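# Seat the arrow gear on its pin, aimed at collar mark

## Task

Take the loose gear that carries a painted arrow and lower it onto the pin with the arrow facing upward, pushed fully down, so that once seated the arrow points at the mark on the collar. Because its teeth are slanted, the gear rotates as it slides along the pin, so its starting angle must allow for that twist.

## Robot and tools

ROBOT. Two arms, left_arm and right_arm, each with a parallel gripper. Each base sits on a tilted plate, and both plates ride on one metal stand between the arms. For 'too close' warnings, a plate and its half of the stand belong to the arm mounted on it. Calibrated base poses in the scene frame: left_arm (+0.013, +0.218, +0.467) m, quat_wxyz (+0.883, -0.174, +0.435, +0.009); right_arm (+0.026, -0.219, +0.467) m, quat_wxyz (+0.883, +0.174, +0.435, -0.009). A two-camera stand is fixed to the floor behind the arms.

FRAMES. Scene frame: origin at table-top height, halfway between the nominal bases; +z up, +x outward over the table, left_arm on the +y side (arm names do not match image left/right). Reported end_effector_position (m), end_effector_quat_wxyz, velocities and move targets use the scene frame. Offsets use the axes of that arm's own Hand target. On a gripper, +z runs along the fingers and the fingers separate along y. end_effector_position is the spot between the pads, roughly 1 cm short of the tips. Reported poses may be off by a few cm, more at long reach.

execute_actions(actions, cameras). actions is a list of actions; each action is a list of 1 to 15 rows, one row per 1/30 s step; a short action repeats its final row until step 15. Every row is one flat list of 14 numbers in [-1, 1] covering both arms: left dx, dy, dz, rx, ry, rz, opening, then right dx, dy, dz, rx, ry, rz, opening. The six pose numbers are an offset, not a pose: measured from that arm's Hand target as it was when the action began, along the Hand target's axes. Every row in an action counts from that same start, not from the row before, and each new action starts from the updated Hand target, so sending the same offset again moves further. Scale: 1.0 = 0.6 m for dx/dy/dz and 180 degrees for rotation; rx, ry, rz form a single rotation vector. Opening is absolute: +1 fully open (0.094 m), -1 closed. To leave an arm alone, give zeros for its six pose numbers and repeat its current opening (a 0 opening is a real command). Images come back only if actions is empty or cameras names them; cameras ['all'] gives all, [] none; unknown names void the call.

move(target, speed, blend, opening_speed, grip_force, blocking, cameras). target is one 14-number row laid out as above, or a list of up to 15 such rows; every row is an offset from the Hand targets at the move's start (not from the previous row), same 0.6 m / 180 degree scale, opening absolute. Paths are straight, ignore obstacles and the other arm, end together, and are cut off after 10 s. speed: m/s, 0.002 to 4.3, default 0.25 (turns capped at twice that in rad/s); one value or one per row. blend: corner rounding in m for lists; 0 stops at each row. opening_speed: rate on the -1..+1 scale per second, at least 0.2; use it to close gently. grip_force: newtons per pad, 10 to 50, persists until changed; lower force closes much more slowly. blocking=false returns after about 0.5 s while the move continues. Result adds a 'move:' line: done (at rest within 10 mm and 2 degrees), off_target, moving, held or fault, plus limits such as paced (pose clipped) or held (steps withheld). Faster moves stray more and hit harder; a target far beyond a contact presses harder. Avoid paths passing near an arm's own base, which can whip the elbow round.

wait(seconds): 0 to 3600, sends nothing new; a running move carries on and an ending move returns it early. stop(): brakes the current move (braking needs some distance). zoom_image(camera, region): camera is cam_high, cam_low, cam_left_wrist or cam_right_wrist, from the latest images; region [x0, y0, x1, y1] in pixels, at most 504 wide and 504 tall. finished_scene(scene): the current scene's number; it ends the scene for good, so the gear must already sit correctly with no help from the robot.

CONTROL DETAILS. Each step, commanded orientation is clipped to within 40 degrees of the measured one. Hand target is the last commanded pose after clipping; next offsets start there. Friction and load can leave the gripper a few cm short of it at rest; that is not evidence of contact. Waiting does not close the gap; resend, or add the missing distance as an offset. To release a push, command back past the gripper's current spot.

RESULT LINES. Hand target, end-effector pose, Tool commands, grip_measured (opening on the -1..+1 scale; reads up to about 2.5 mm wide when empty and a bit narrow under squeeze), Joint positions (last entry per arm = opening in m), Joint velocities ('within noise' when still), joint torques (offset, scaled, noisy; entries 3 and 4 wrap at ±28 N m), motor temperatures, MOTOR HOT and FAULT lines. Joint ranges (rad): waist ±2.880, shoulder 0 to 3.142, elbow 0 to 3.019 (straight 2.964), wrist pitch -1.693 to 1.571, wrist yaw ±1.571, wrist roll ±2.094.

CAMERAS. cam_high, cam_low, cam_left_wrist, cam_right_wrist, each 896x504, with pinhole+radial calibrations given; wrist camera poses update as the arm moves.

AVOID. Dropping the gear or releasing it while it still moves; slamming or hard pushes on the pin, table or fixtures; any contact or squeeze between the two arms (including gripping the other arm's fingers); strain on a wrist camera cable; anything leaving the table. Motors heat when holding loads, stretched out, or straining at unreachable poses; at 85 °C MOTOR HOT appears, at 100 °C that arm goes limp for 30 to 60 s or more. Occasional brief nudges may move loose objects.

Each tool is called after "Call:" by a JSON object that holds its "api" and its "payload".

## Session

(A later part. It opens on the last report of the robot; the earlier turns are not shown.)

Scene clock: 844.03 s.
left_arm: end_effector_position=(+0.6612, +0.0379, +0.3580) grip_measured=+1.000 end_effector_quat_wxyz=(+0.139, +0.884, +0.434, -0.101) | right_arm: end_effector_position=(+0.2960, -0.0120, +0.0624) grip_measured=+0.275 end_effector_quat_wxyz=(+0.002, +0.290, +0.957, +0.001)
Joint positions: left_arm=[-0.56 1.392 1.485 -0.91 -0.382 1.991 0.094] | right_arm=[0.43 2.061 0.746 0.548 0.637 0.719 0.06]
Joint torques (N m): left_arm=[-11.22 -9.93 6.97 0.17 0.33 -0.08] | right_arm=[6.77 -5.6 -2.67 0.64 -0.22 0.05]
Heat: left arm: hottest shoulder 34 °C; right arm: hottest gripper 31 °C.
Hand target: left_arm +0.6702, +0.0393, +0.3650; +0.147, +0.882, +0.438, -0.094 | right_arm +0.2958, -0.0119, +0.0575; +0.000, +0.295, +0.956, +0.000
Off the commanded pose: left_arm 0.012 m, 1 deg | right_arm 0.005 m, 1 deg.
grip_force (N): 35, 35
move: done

Call:
{"api": "move", "payload": {"target": [[0,0,0,0,0,0,1, 0,0,-0.012,0,0,-0.003,0.1],[0,0,0,0,0,0,1, 0,0,-0.012,0,0,-0.003,0.5]], "speed": 0.05, "opening_speed": 0.5, "cameras": ["cam_low","cam_right_wrist"]}}

Call:
{"api": "zoom_image", "payload": {"camera": "cam_low", "region": [346, 262, 416, 332]}}

Scene clock: 856.93 s.
left_arm: end_effector_position=(+0.6612, +0.0379, +0.3580) grip_measured=+1.000 end_effector_quat_wxyz=(+0.139, +0.884, +0.434, -0.101) | right_arm: end_effector_position=(+0.2943, -0.0137, +0.0628) grip_measured=+0.497 end_effector_quat_wxyz=(+0.001, +0.288, +0.958, -0.003)
Joint positions: left_arm=[-0.56 1.392 1.485 -0.91 -0.382 1.991 0.094] | right_arm=[0.43 2.06 0.743 0.544 0.643 0.719 0.07]
Joint torques (N m): left_arm=[-10.99 -9.52 6.97 0.27 0.34 -0.11] | right_arm=[7.77 -6.77 -3.66 0.43 -0.19 0.06]
Heat: left arm: hottest shoulder 34 °C; right arm: hottest gripper 31 °C.
Hand target: left_arm +0.6702, +0.0393, +0.3650; +0.147, +0.882, +0.438, -0.094 | right_arm +0.2957, -0.0119, +0.0646; +0.000, +0.290, +0.957, +0.000
Off the commanded pose: left_arm 0.012 m, 1 deg | right_arm 0.003 m, 0 deg.
grip_force (N): 35, 35
move: done
cam_right_wrist: T_world_to_cam=[[-0.56058, -0.82807, 0.00721, 0.15595], [-0.74927, 0.5109, 0.42139, 0.2411], [-0.35263, 0.23081, -0.90685, 0.25339]] pos_world=[0.35742, -0.05253, 0.12707]

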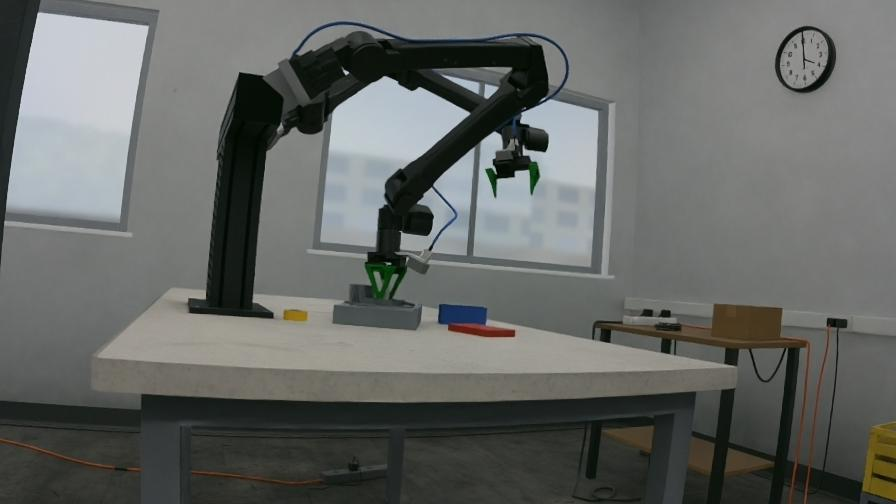

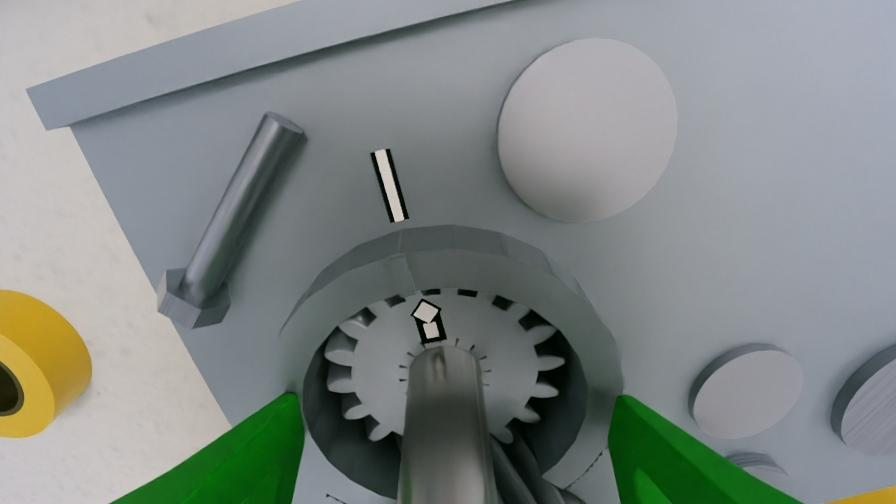

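Scaled by 7.200 from the camera's image (finer frame: 1280x720).

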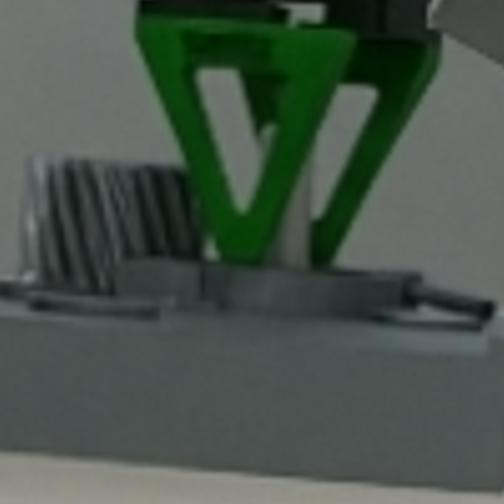

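Call:
{"api": "zoom_image", "payload": {"camera": "cam_right_wrist", "region": [280, 140, 640, 500]}}

Scaled by 1.400 from the camera's image (finer frame: 1280x720).

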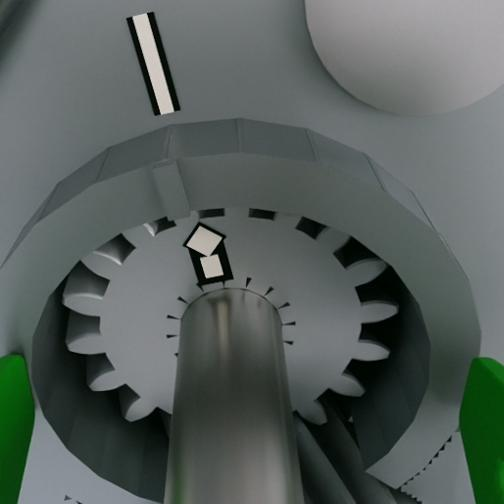

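Call:
{"api": "move", "payload": {"target": [[0,0,0,0,0,0,1, 0.0015,0.003,-0.012,0,0,0,0.5],[0,0,0,0,0,0,1, 0.0015,0.003,-0.012,0,0,0,-0.36]], "speed": 0.08, "opening_speed": 1.0, "cameras": ["cam_low","cam_right_wrist"]}}

Scene clock: 898.33 s.
left_arm: end_effector_position=(+0.6612, +0.0379, +0.3580) grip_measured=+1.000 end_effector_quat_wxyz=(+0.139, +0.884, +0.434, -0.101) | right_arm: end_effector_position=(+0.2946, -0.0148, +0.0637) grip_measured=-0.357 end_effector_quat_wxyz=(+0.000, +0.291, +0.957, -0.006)
Joint positions: left_arm=[-0.56 1.392 1.485 -0.91 -0.382 1.991 0.094] | right_arm=[0.43 2.056 0.743 0.535 0.647 0.729 0.03]
Joint torques (N m): left_arm=[-11.16 -10.23 6.99 0.09 0.35 -0.1] | right_arm=[8.76 -7.36 -4.37 0.25 0.07 0.08]
Heat: left arm: hottest shoulder 34 °C; right arm: hottest gripper 30 °C.
Hand target: left_arm +0.6702, +0.0393, +0.3650; +0.147, +0.882, +0.438, -0.094 | right_arm +0.2959, -0.0099, +0.0718; +0.000, +0.290, +0.957, +0.000
Off the commanded pose: left_arm 0.012 m, 1 deg | right_arm 0.010 m, 1 deg.
grip_force (N): 35, 35
move: done
cam_right_wrist: T_world_to_cam=[[-0.56588, -0.82439, 0.01264, 0.15651], [-0.74461, 0.51758, 0.42151, 0.24029], [-0.35403, 0.22911, -0.90674, 0.2549]] pos_world=[0.35773, -0.05374, 0.12786]

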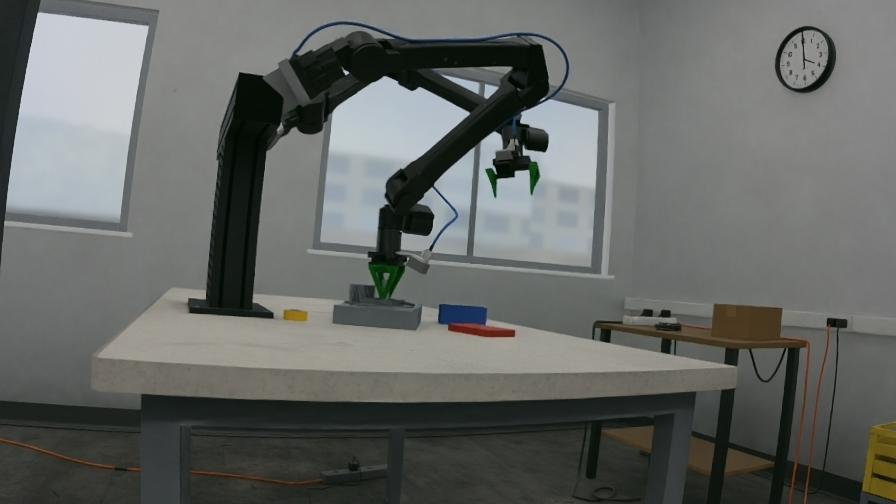

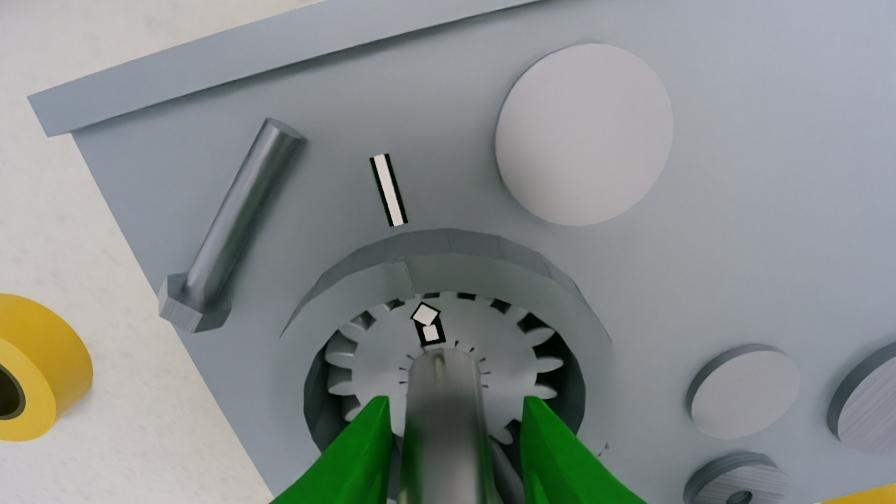

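Call:
{"api": "move", "payload": {"target": [0,0,0,0,0,0,1, 0.0007,-0.0017,0.0345,0,0,0,-0.36], "speed": 0.06, "cameras": ["cam_low","cam_right_wrist"]}}

Scene clock: 903.83 s.
left_arm: end_effector_position=(+0.6612, +0.0379, +0.3580) grip_measured=+1.000 end_effector_quat_wxyz=(+0.139, +0.884, +0.434, -0.101) | right_arm: end_effector_position=(+0.2953, -0.0071, +0.0546) grip_measured=-0.357 end_effector_quat_wxyz=(-0.001, +0.290, +0.957, +0.002)
Joint positions: left_arm=[-0.56 1.392 1.485 -0.91 -0.382 1.991 0.094] | right_arm=[0.427 2.083 0.769 0.543 0.63 0.719 0.03]
Joint torques (N m): left_arm=[-10.87 -9.47 6.94 0.23 0.34 -0.11] | right_arm=[6.77 -6.01 -3.51 0.98 -0.13 -0.04]
Heat: left arm: hottest shoulder 34 °C; right arm: hottest gripper 30 °C.
Hand target: left_arm +0.6702, +0.0393, +0.3650; +0.147, +0.882, +0.438, -0.094 | right_arm +0.2949, -0.0105, +0.0512; +0.000, +0.290, +0.957, +0.000
Off the commanded pose: left_arm 0.012 m, 1 deg | right_arm 0.005 m, 0 deg.
grip_force (N): 35, 35
move: done
cam_right_wrist: T_world_to_cam=[[-0.56301, -0.82645, -0.00092, 0.1632], [-0.74726, 0.50859, 0.42771, 0.24107], [-0.35301, 0.2415, -0.90392, 0.24474]] pos_world=[0.35843, -0.04683, 0.11827]

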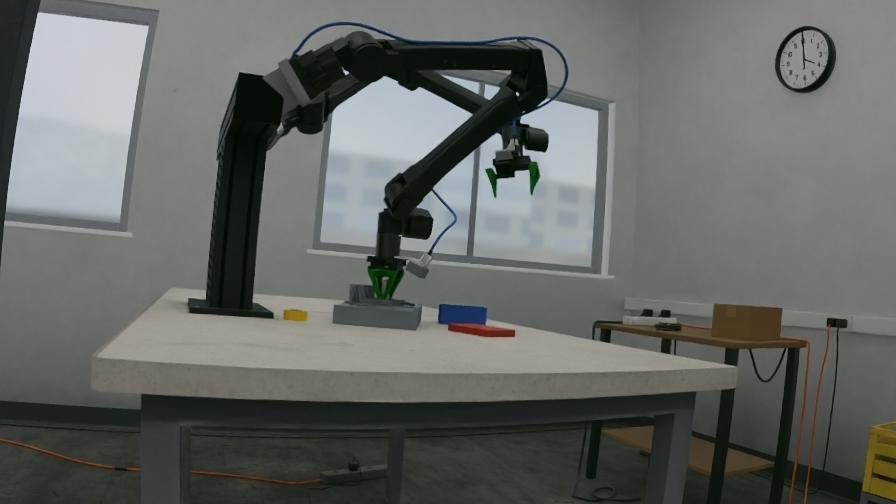

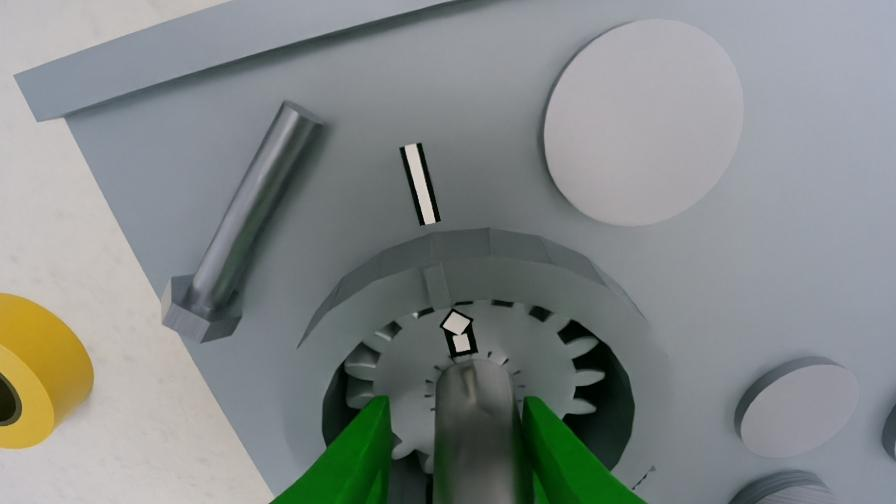

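Call:
{"api": "move", "payload": {"target": [0,0,0,0,0,0,1, -0.0013,-0.0092,-0.003,0,0,0,-0.36], "speed": 0.06, "cameras": ["cam_right_wrist"]}}

Scene clock: 911.20 s.
left_arm: end_effector_position=(+0.6612, +0.0379, +0.3580) grip_measured=+1.000 end_effector_quat_wxyz=(+0.139, +0.884, +0.434, -0.101) | right_arm: end_effector_position=(+0.2974, -0.0099, +0.0525) grip_measured=-0.357 end_effector_quat_wxyz=(+0.001, +0.292, +0.956, +0.002)
Joint positions: left_arm=[-0.56 1.392 1.485 -0.91 -0.382 1.991 0.094] | right_arm=[0.418 2.083 0.769 0.554 0.625 0.714 0.03]
Joint torques (N m): left_arm=[-10.81 -9.76 6.93 0.24 0.32 -0.09] | right_arm=[6.65 -6.18 -4.92 1.05 -0.11 -0.07]
Heat: left arm: hottest shoulder 34 °C; right arm: hottest gripper 30 °C.
Hand target: left_arm +0.6702, +0.0393, +0.3650; +0.147, +0.882, +0.438, -0.094 | right_arm +0.2925, -0.0155, +0.0530; +0.000, +0.290, +0.957, +0.000
Off the commanded pose: left_arm 0.012 m, 1 deg | right_arm 0.007 m, 0 deg.
grip_force (N): 35, 35
move: done
cam_right_wrist: T_world_to_cam=[[-0.56729, -0.82351, -0.0036, 0.16348], [-0.74687, 0.51264, 0.42353, 0.24505], [-0.34694, 0.24296, -0.90587, 0.24261]] pos_world=[0.35993, -0.04994, 0.11658]

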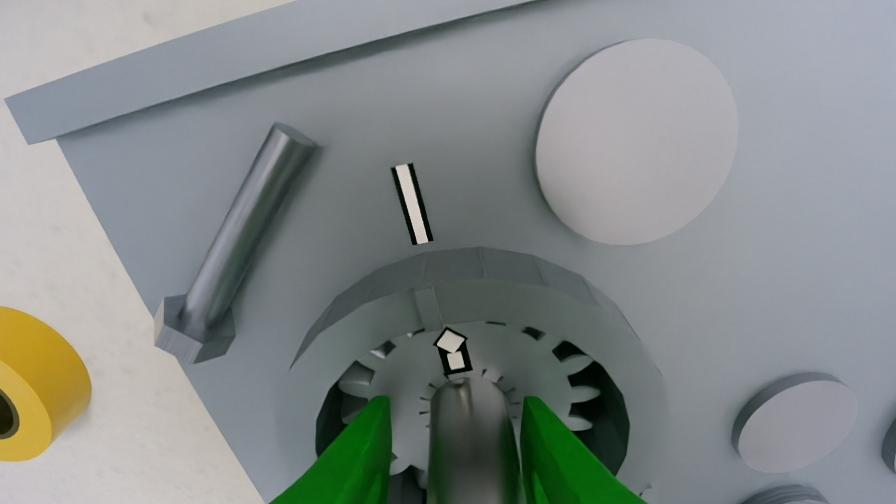

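Call:
{"api": "move", "payload": {"target": [0,0,0,0,0,0,1, 0.0005,-0.003,0.014,0,0,0,-0.36], "speed": 0.06, "cameras": ["cam_right_wrist"]}}

Scene clock: 918.70 s.
left_arm: end_effector_position=(+0.6612, +0.0379, +0.3580) grip_measured=+1.000 end_effector_quat_wxyz=(+0.139, +0.884, +0.434, -0.101) | right_arm: end_effector_position=(+0.2958, -0.0114, +0.0491) grip_measured=-0.357 end_effector_quat_wxyz=(+0.001, +0.291, +0.957, +0.005)
Joint positions: left_arm=[-0.56 1.392 1.485 -0.91 -0.382 1.991 0.094] | right_arm=[0.409 2.092 0.769 0.569 0.614 0.703 0.03]
Joint torques (N m): left_arm=[-11.16 -9.82 7.05 0.23 0.35 -0.08] | right_arm=[6.18 -5.42 -3.93 0.99 -0.09 -0.05]
Heat: left arm: hottest shoulder 34 °C; right arm: hottest gripper 30 °C.
Hand target: left_arm +0.6702, +0.0393, +0.3650; +0.147, +0.882, +0.438, -0.094 | right_arm +0.2914, -0.0168, +0.0446; +0.000, +0.291, +0.957, +0.000
Off the commanded pose: left_arm 0.012 m, 1 deg | right_arm 0.008 m, 1 deg.
grip_force (N): 35, 35
move: done
cam_right_wrist: T_world_to_cam=[[-0.56581, -0.8245, -0.00821, 0.1611], [-0.74845, 0.50939, 0.42466, 0.24647], [-0.34595, 0.24642, -0.90531, 0.23906]] pos_world=[0.35833, -0.05164, 0.11308]

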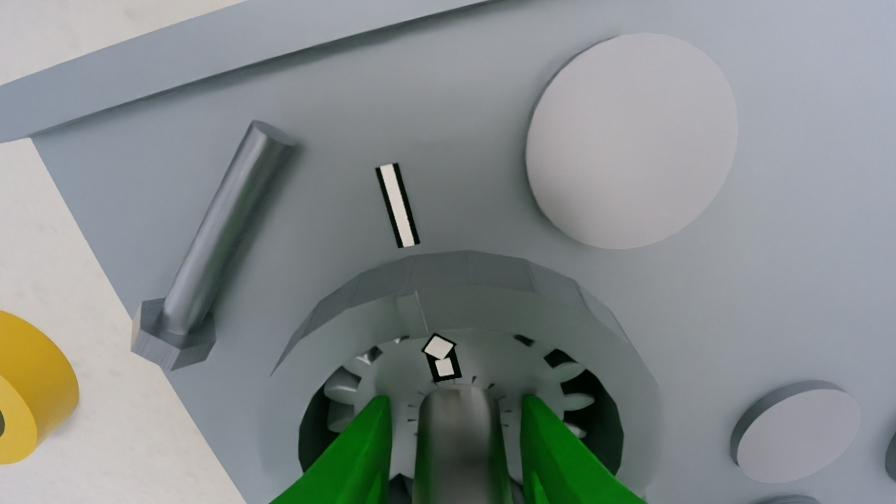

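Call:
{"api": "move", "payload": {"target": [0,0,0,0,0,0,1, 0,0,0.0143,0,0,0,-0.36], "speed": 0.04, "cameras": ["cam_right_wrist"]}}

Scene clock: 922.53 s.
left_arm: end_effector_position=(+0.6612, +0.0379, +0.3580) grip_measured=+1.000 end_effector_quat_wxyz=(+0.139, +0.884, +0.434, -0.101) | right_arm: end_effector_position=(+0.2960, -0.0113, +0.0486) grip_measured=-0.358 end_effector_quat_wxyz=(+0.003, +0.288, +0.958, +0.005)
Joint positions: left_arm=[-0.56 1.392 1.485 -0.91 -0.382 1.991 0.094] | right_arm=[0.409 2.095 0.769 0.577 0.614 0.694 0.03]
Joint torques (N m): left_arm=[-11.05 -9.82 6.99 0.25 0.34 -0.11] | right_arm=[5.36 -4.31 -2.58 0.98 -0.44 -0.08]
Heat: left arm: hottest shoulder 34 °C; right arm: hottest gripper 30 °C.
Hand target: left_arm +0.6702, +0.0393, +0.3650; +0.147, +0.882, +0.438, -0.094 | right_arm +0.2914, -0.0170, +0.0360; +0.000, +0.290, +0.957, +0.000
Off the commanded pose: left_arm 0.012 m, 1 deg | right_arm 0.014 m, 1 deg.
grip_force (N): 35, 35
move: off_target (right_arm)
cam_right_wrist: T_world_to_cam=[[-0.56062, -0.82801, -0.01035, 0.15983], [-0.75316, 0.50467, 0.42196, 0.24824], [-0.34416, 0.24435, -0.90656, 0.23813]] pos_world=[0.35853, -0.05113, 0.11279]

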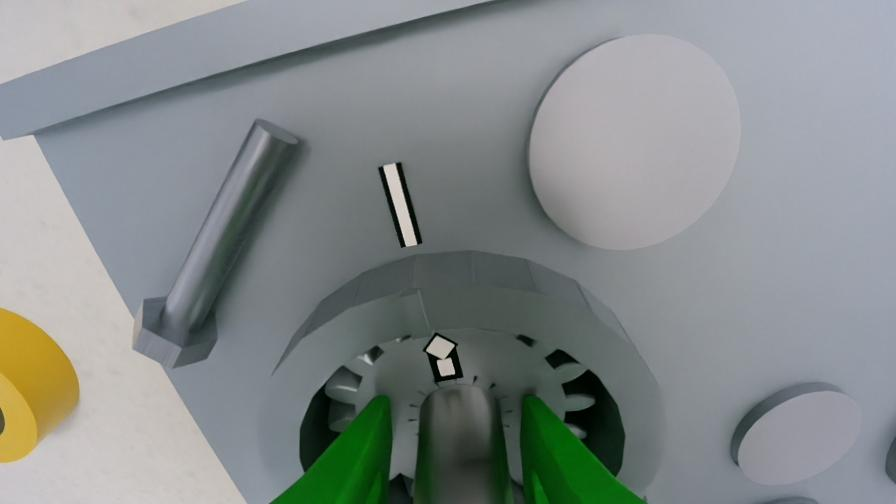

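Call:
{"api": "zoom_image", "payload": {"camera": "cam_right_wrist", "region": [290, 150, 650, 504]}}

Scaled by 1.400 from the camera's image (finer frame: 1280x720).

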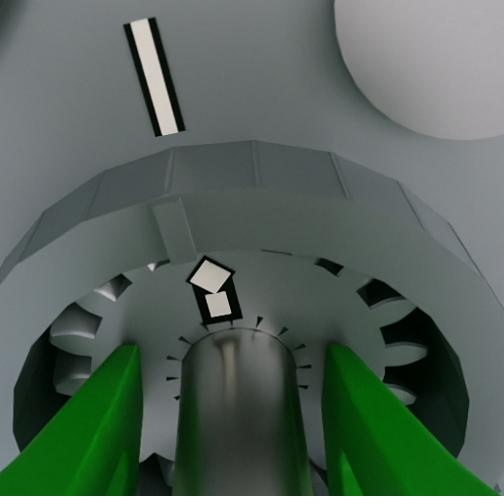

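Call:
{"api": "move", "payload": {"target": [[0,0,0,0,0,0,1, 0.0018,0.0088,-0.0317,0,0,0,-0.36],[0,0,0,0,0,0,1, 0.004,0.0183,-0.0733,0,0,0,-0.36],[0,0,0,0,0,0,1, 0.004,0.0183,-0.157,0,0,0,-0.36]], "speed": 0.12, "blend": 0.004, "cameras": ["cam_low","cam_right_wrist"]}}

Call:
{"api": "zoom_image", "payload": {"camera": "cam_right_wrist", "region": [290, 150, 650, 504]}}

Scene clock: 941.87 s.
left_arm: end_effector_position=(+0.6612, +0.0379, +0.3580) grip_measured=+1.000 end_effector_quat_wxyz=(+0.139, +0.884, +0.434, -0.101) | right_arm: end_effector_position=(+0.3031, -0.0067, +0.1229) grip_measured=-0.358 end_effector_quat_wxyz=(+0.005, +0.295, +0.956, -0.001)
Joint positions: left_arm=[-0.56 1.392 1.485 -0.91 -0.382 1.991 0.094] | right_arm=[0.535 1.911 0.664 0.426 0.717 0.822 0.03]
Joint torques (N m): left_arm=[-10.87 -9.76 6.99 0.2 0.32 -0.09] | right_arm=[8.18 -6.77 -4.16 0.34 0.1 0.11]
Heat: left arm: hottest shoulder 34 °C; right arm: hottest shoulder 29 °C.
Hand target: left_arm +0.6702, +0.0393, +0.3650; +0.147, +0.882, +0.438, -0.094 | right_arm +0.2956, -0.0064, +0.1302; +0.000, +0.291, +0.957, +0.000
Off the commanded pose: left_arm 0.012 m, 1 deg | right_arm 0.011 m, 1 deg.
grip_force (N): 35, 35
move: off_target (right_arm)
cam_right_wrist: T_world_to_cam=[[-0.57217, -0.82013, 0.00057, 0.17057], [-0.74608, 0.52079, 0.41491, 0.21871], [-0.34058, 0.23697, -0.90987, 0.30612]] pos_world=[0.36503, -0.04655, 0.18768]

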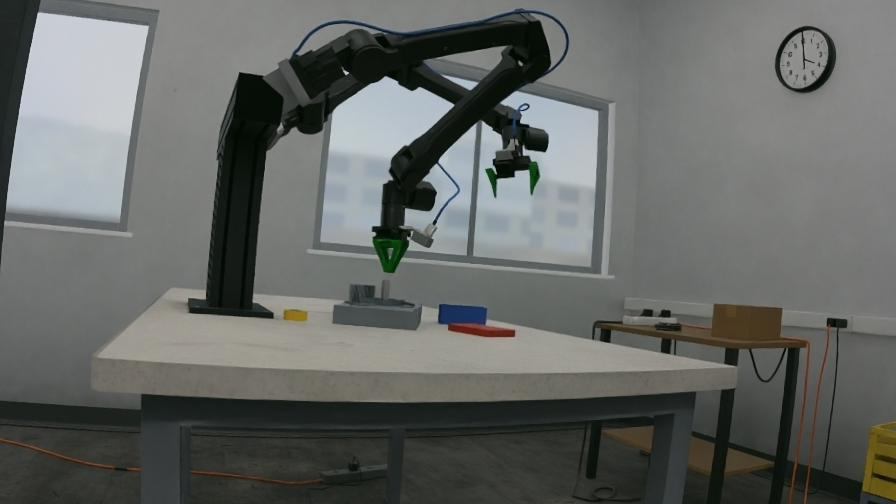

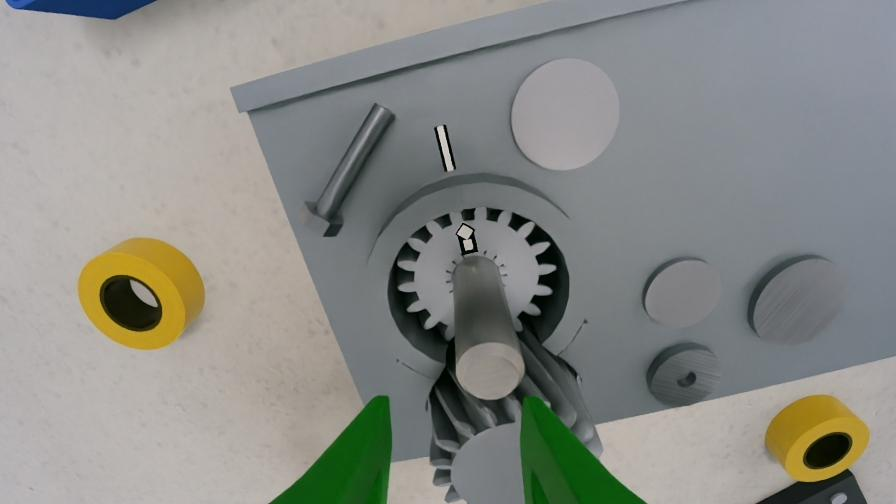

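Scaled by 1.400 from the camera's image (finer frame: 1280x720).

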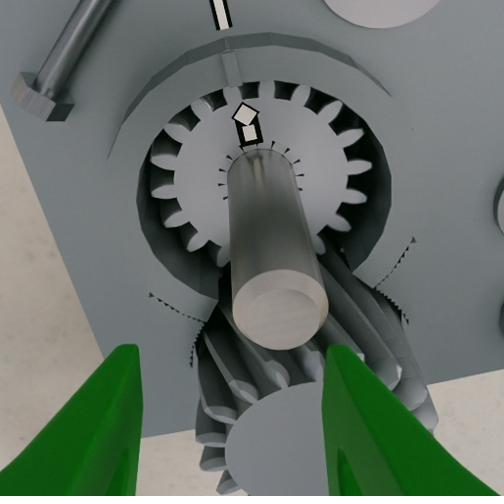

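Call:
{"api": "finished_scene", "payload": {"scene": 1}}

The scene is finished: the task was done.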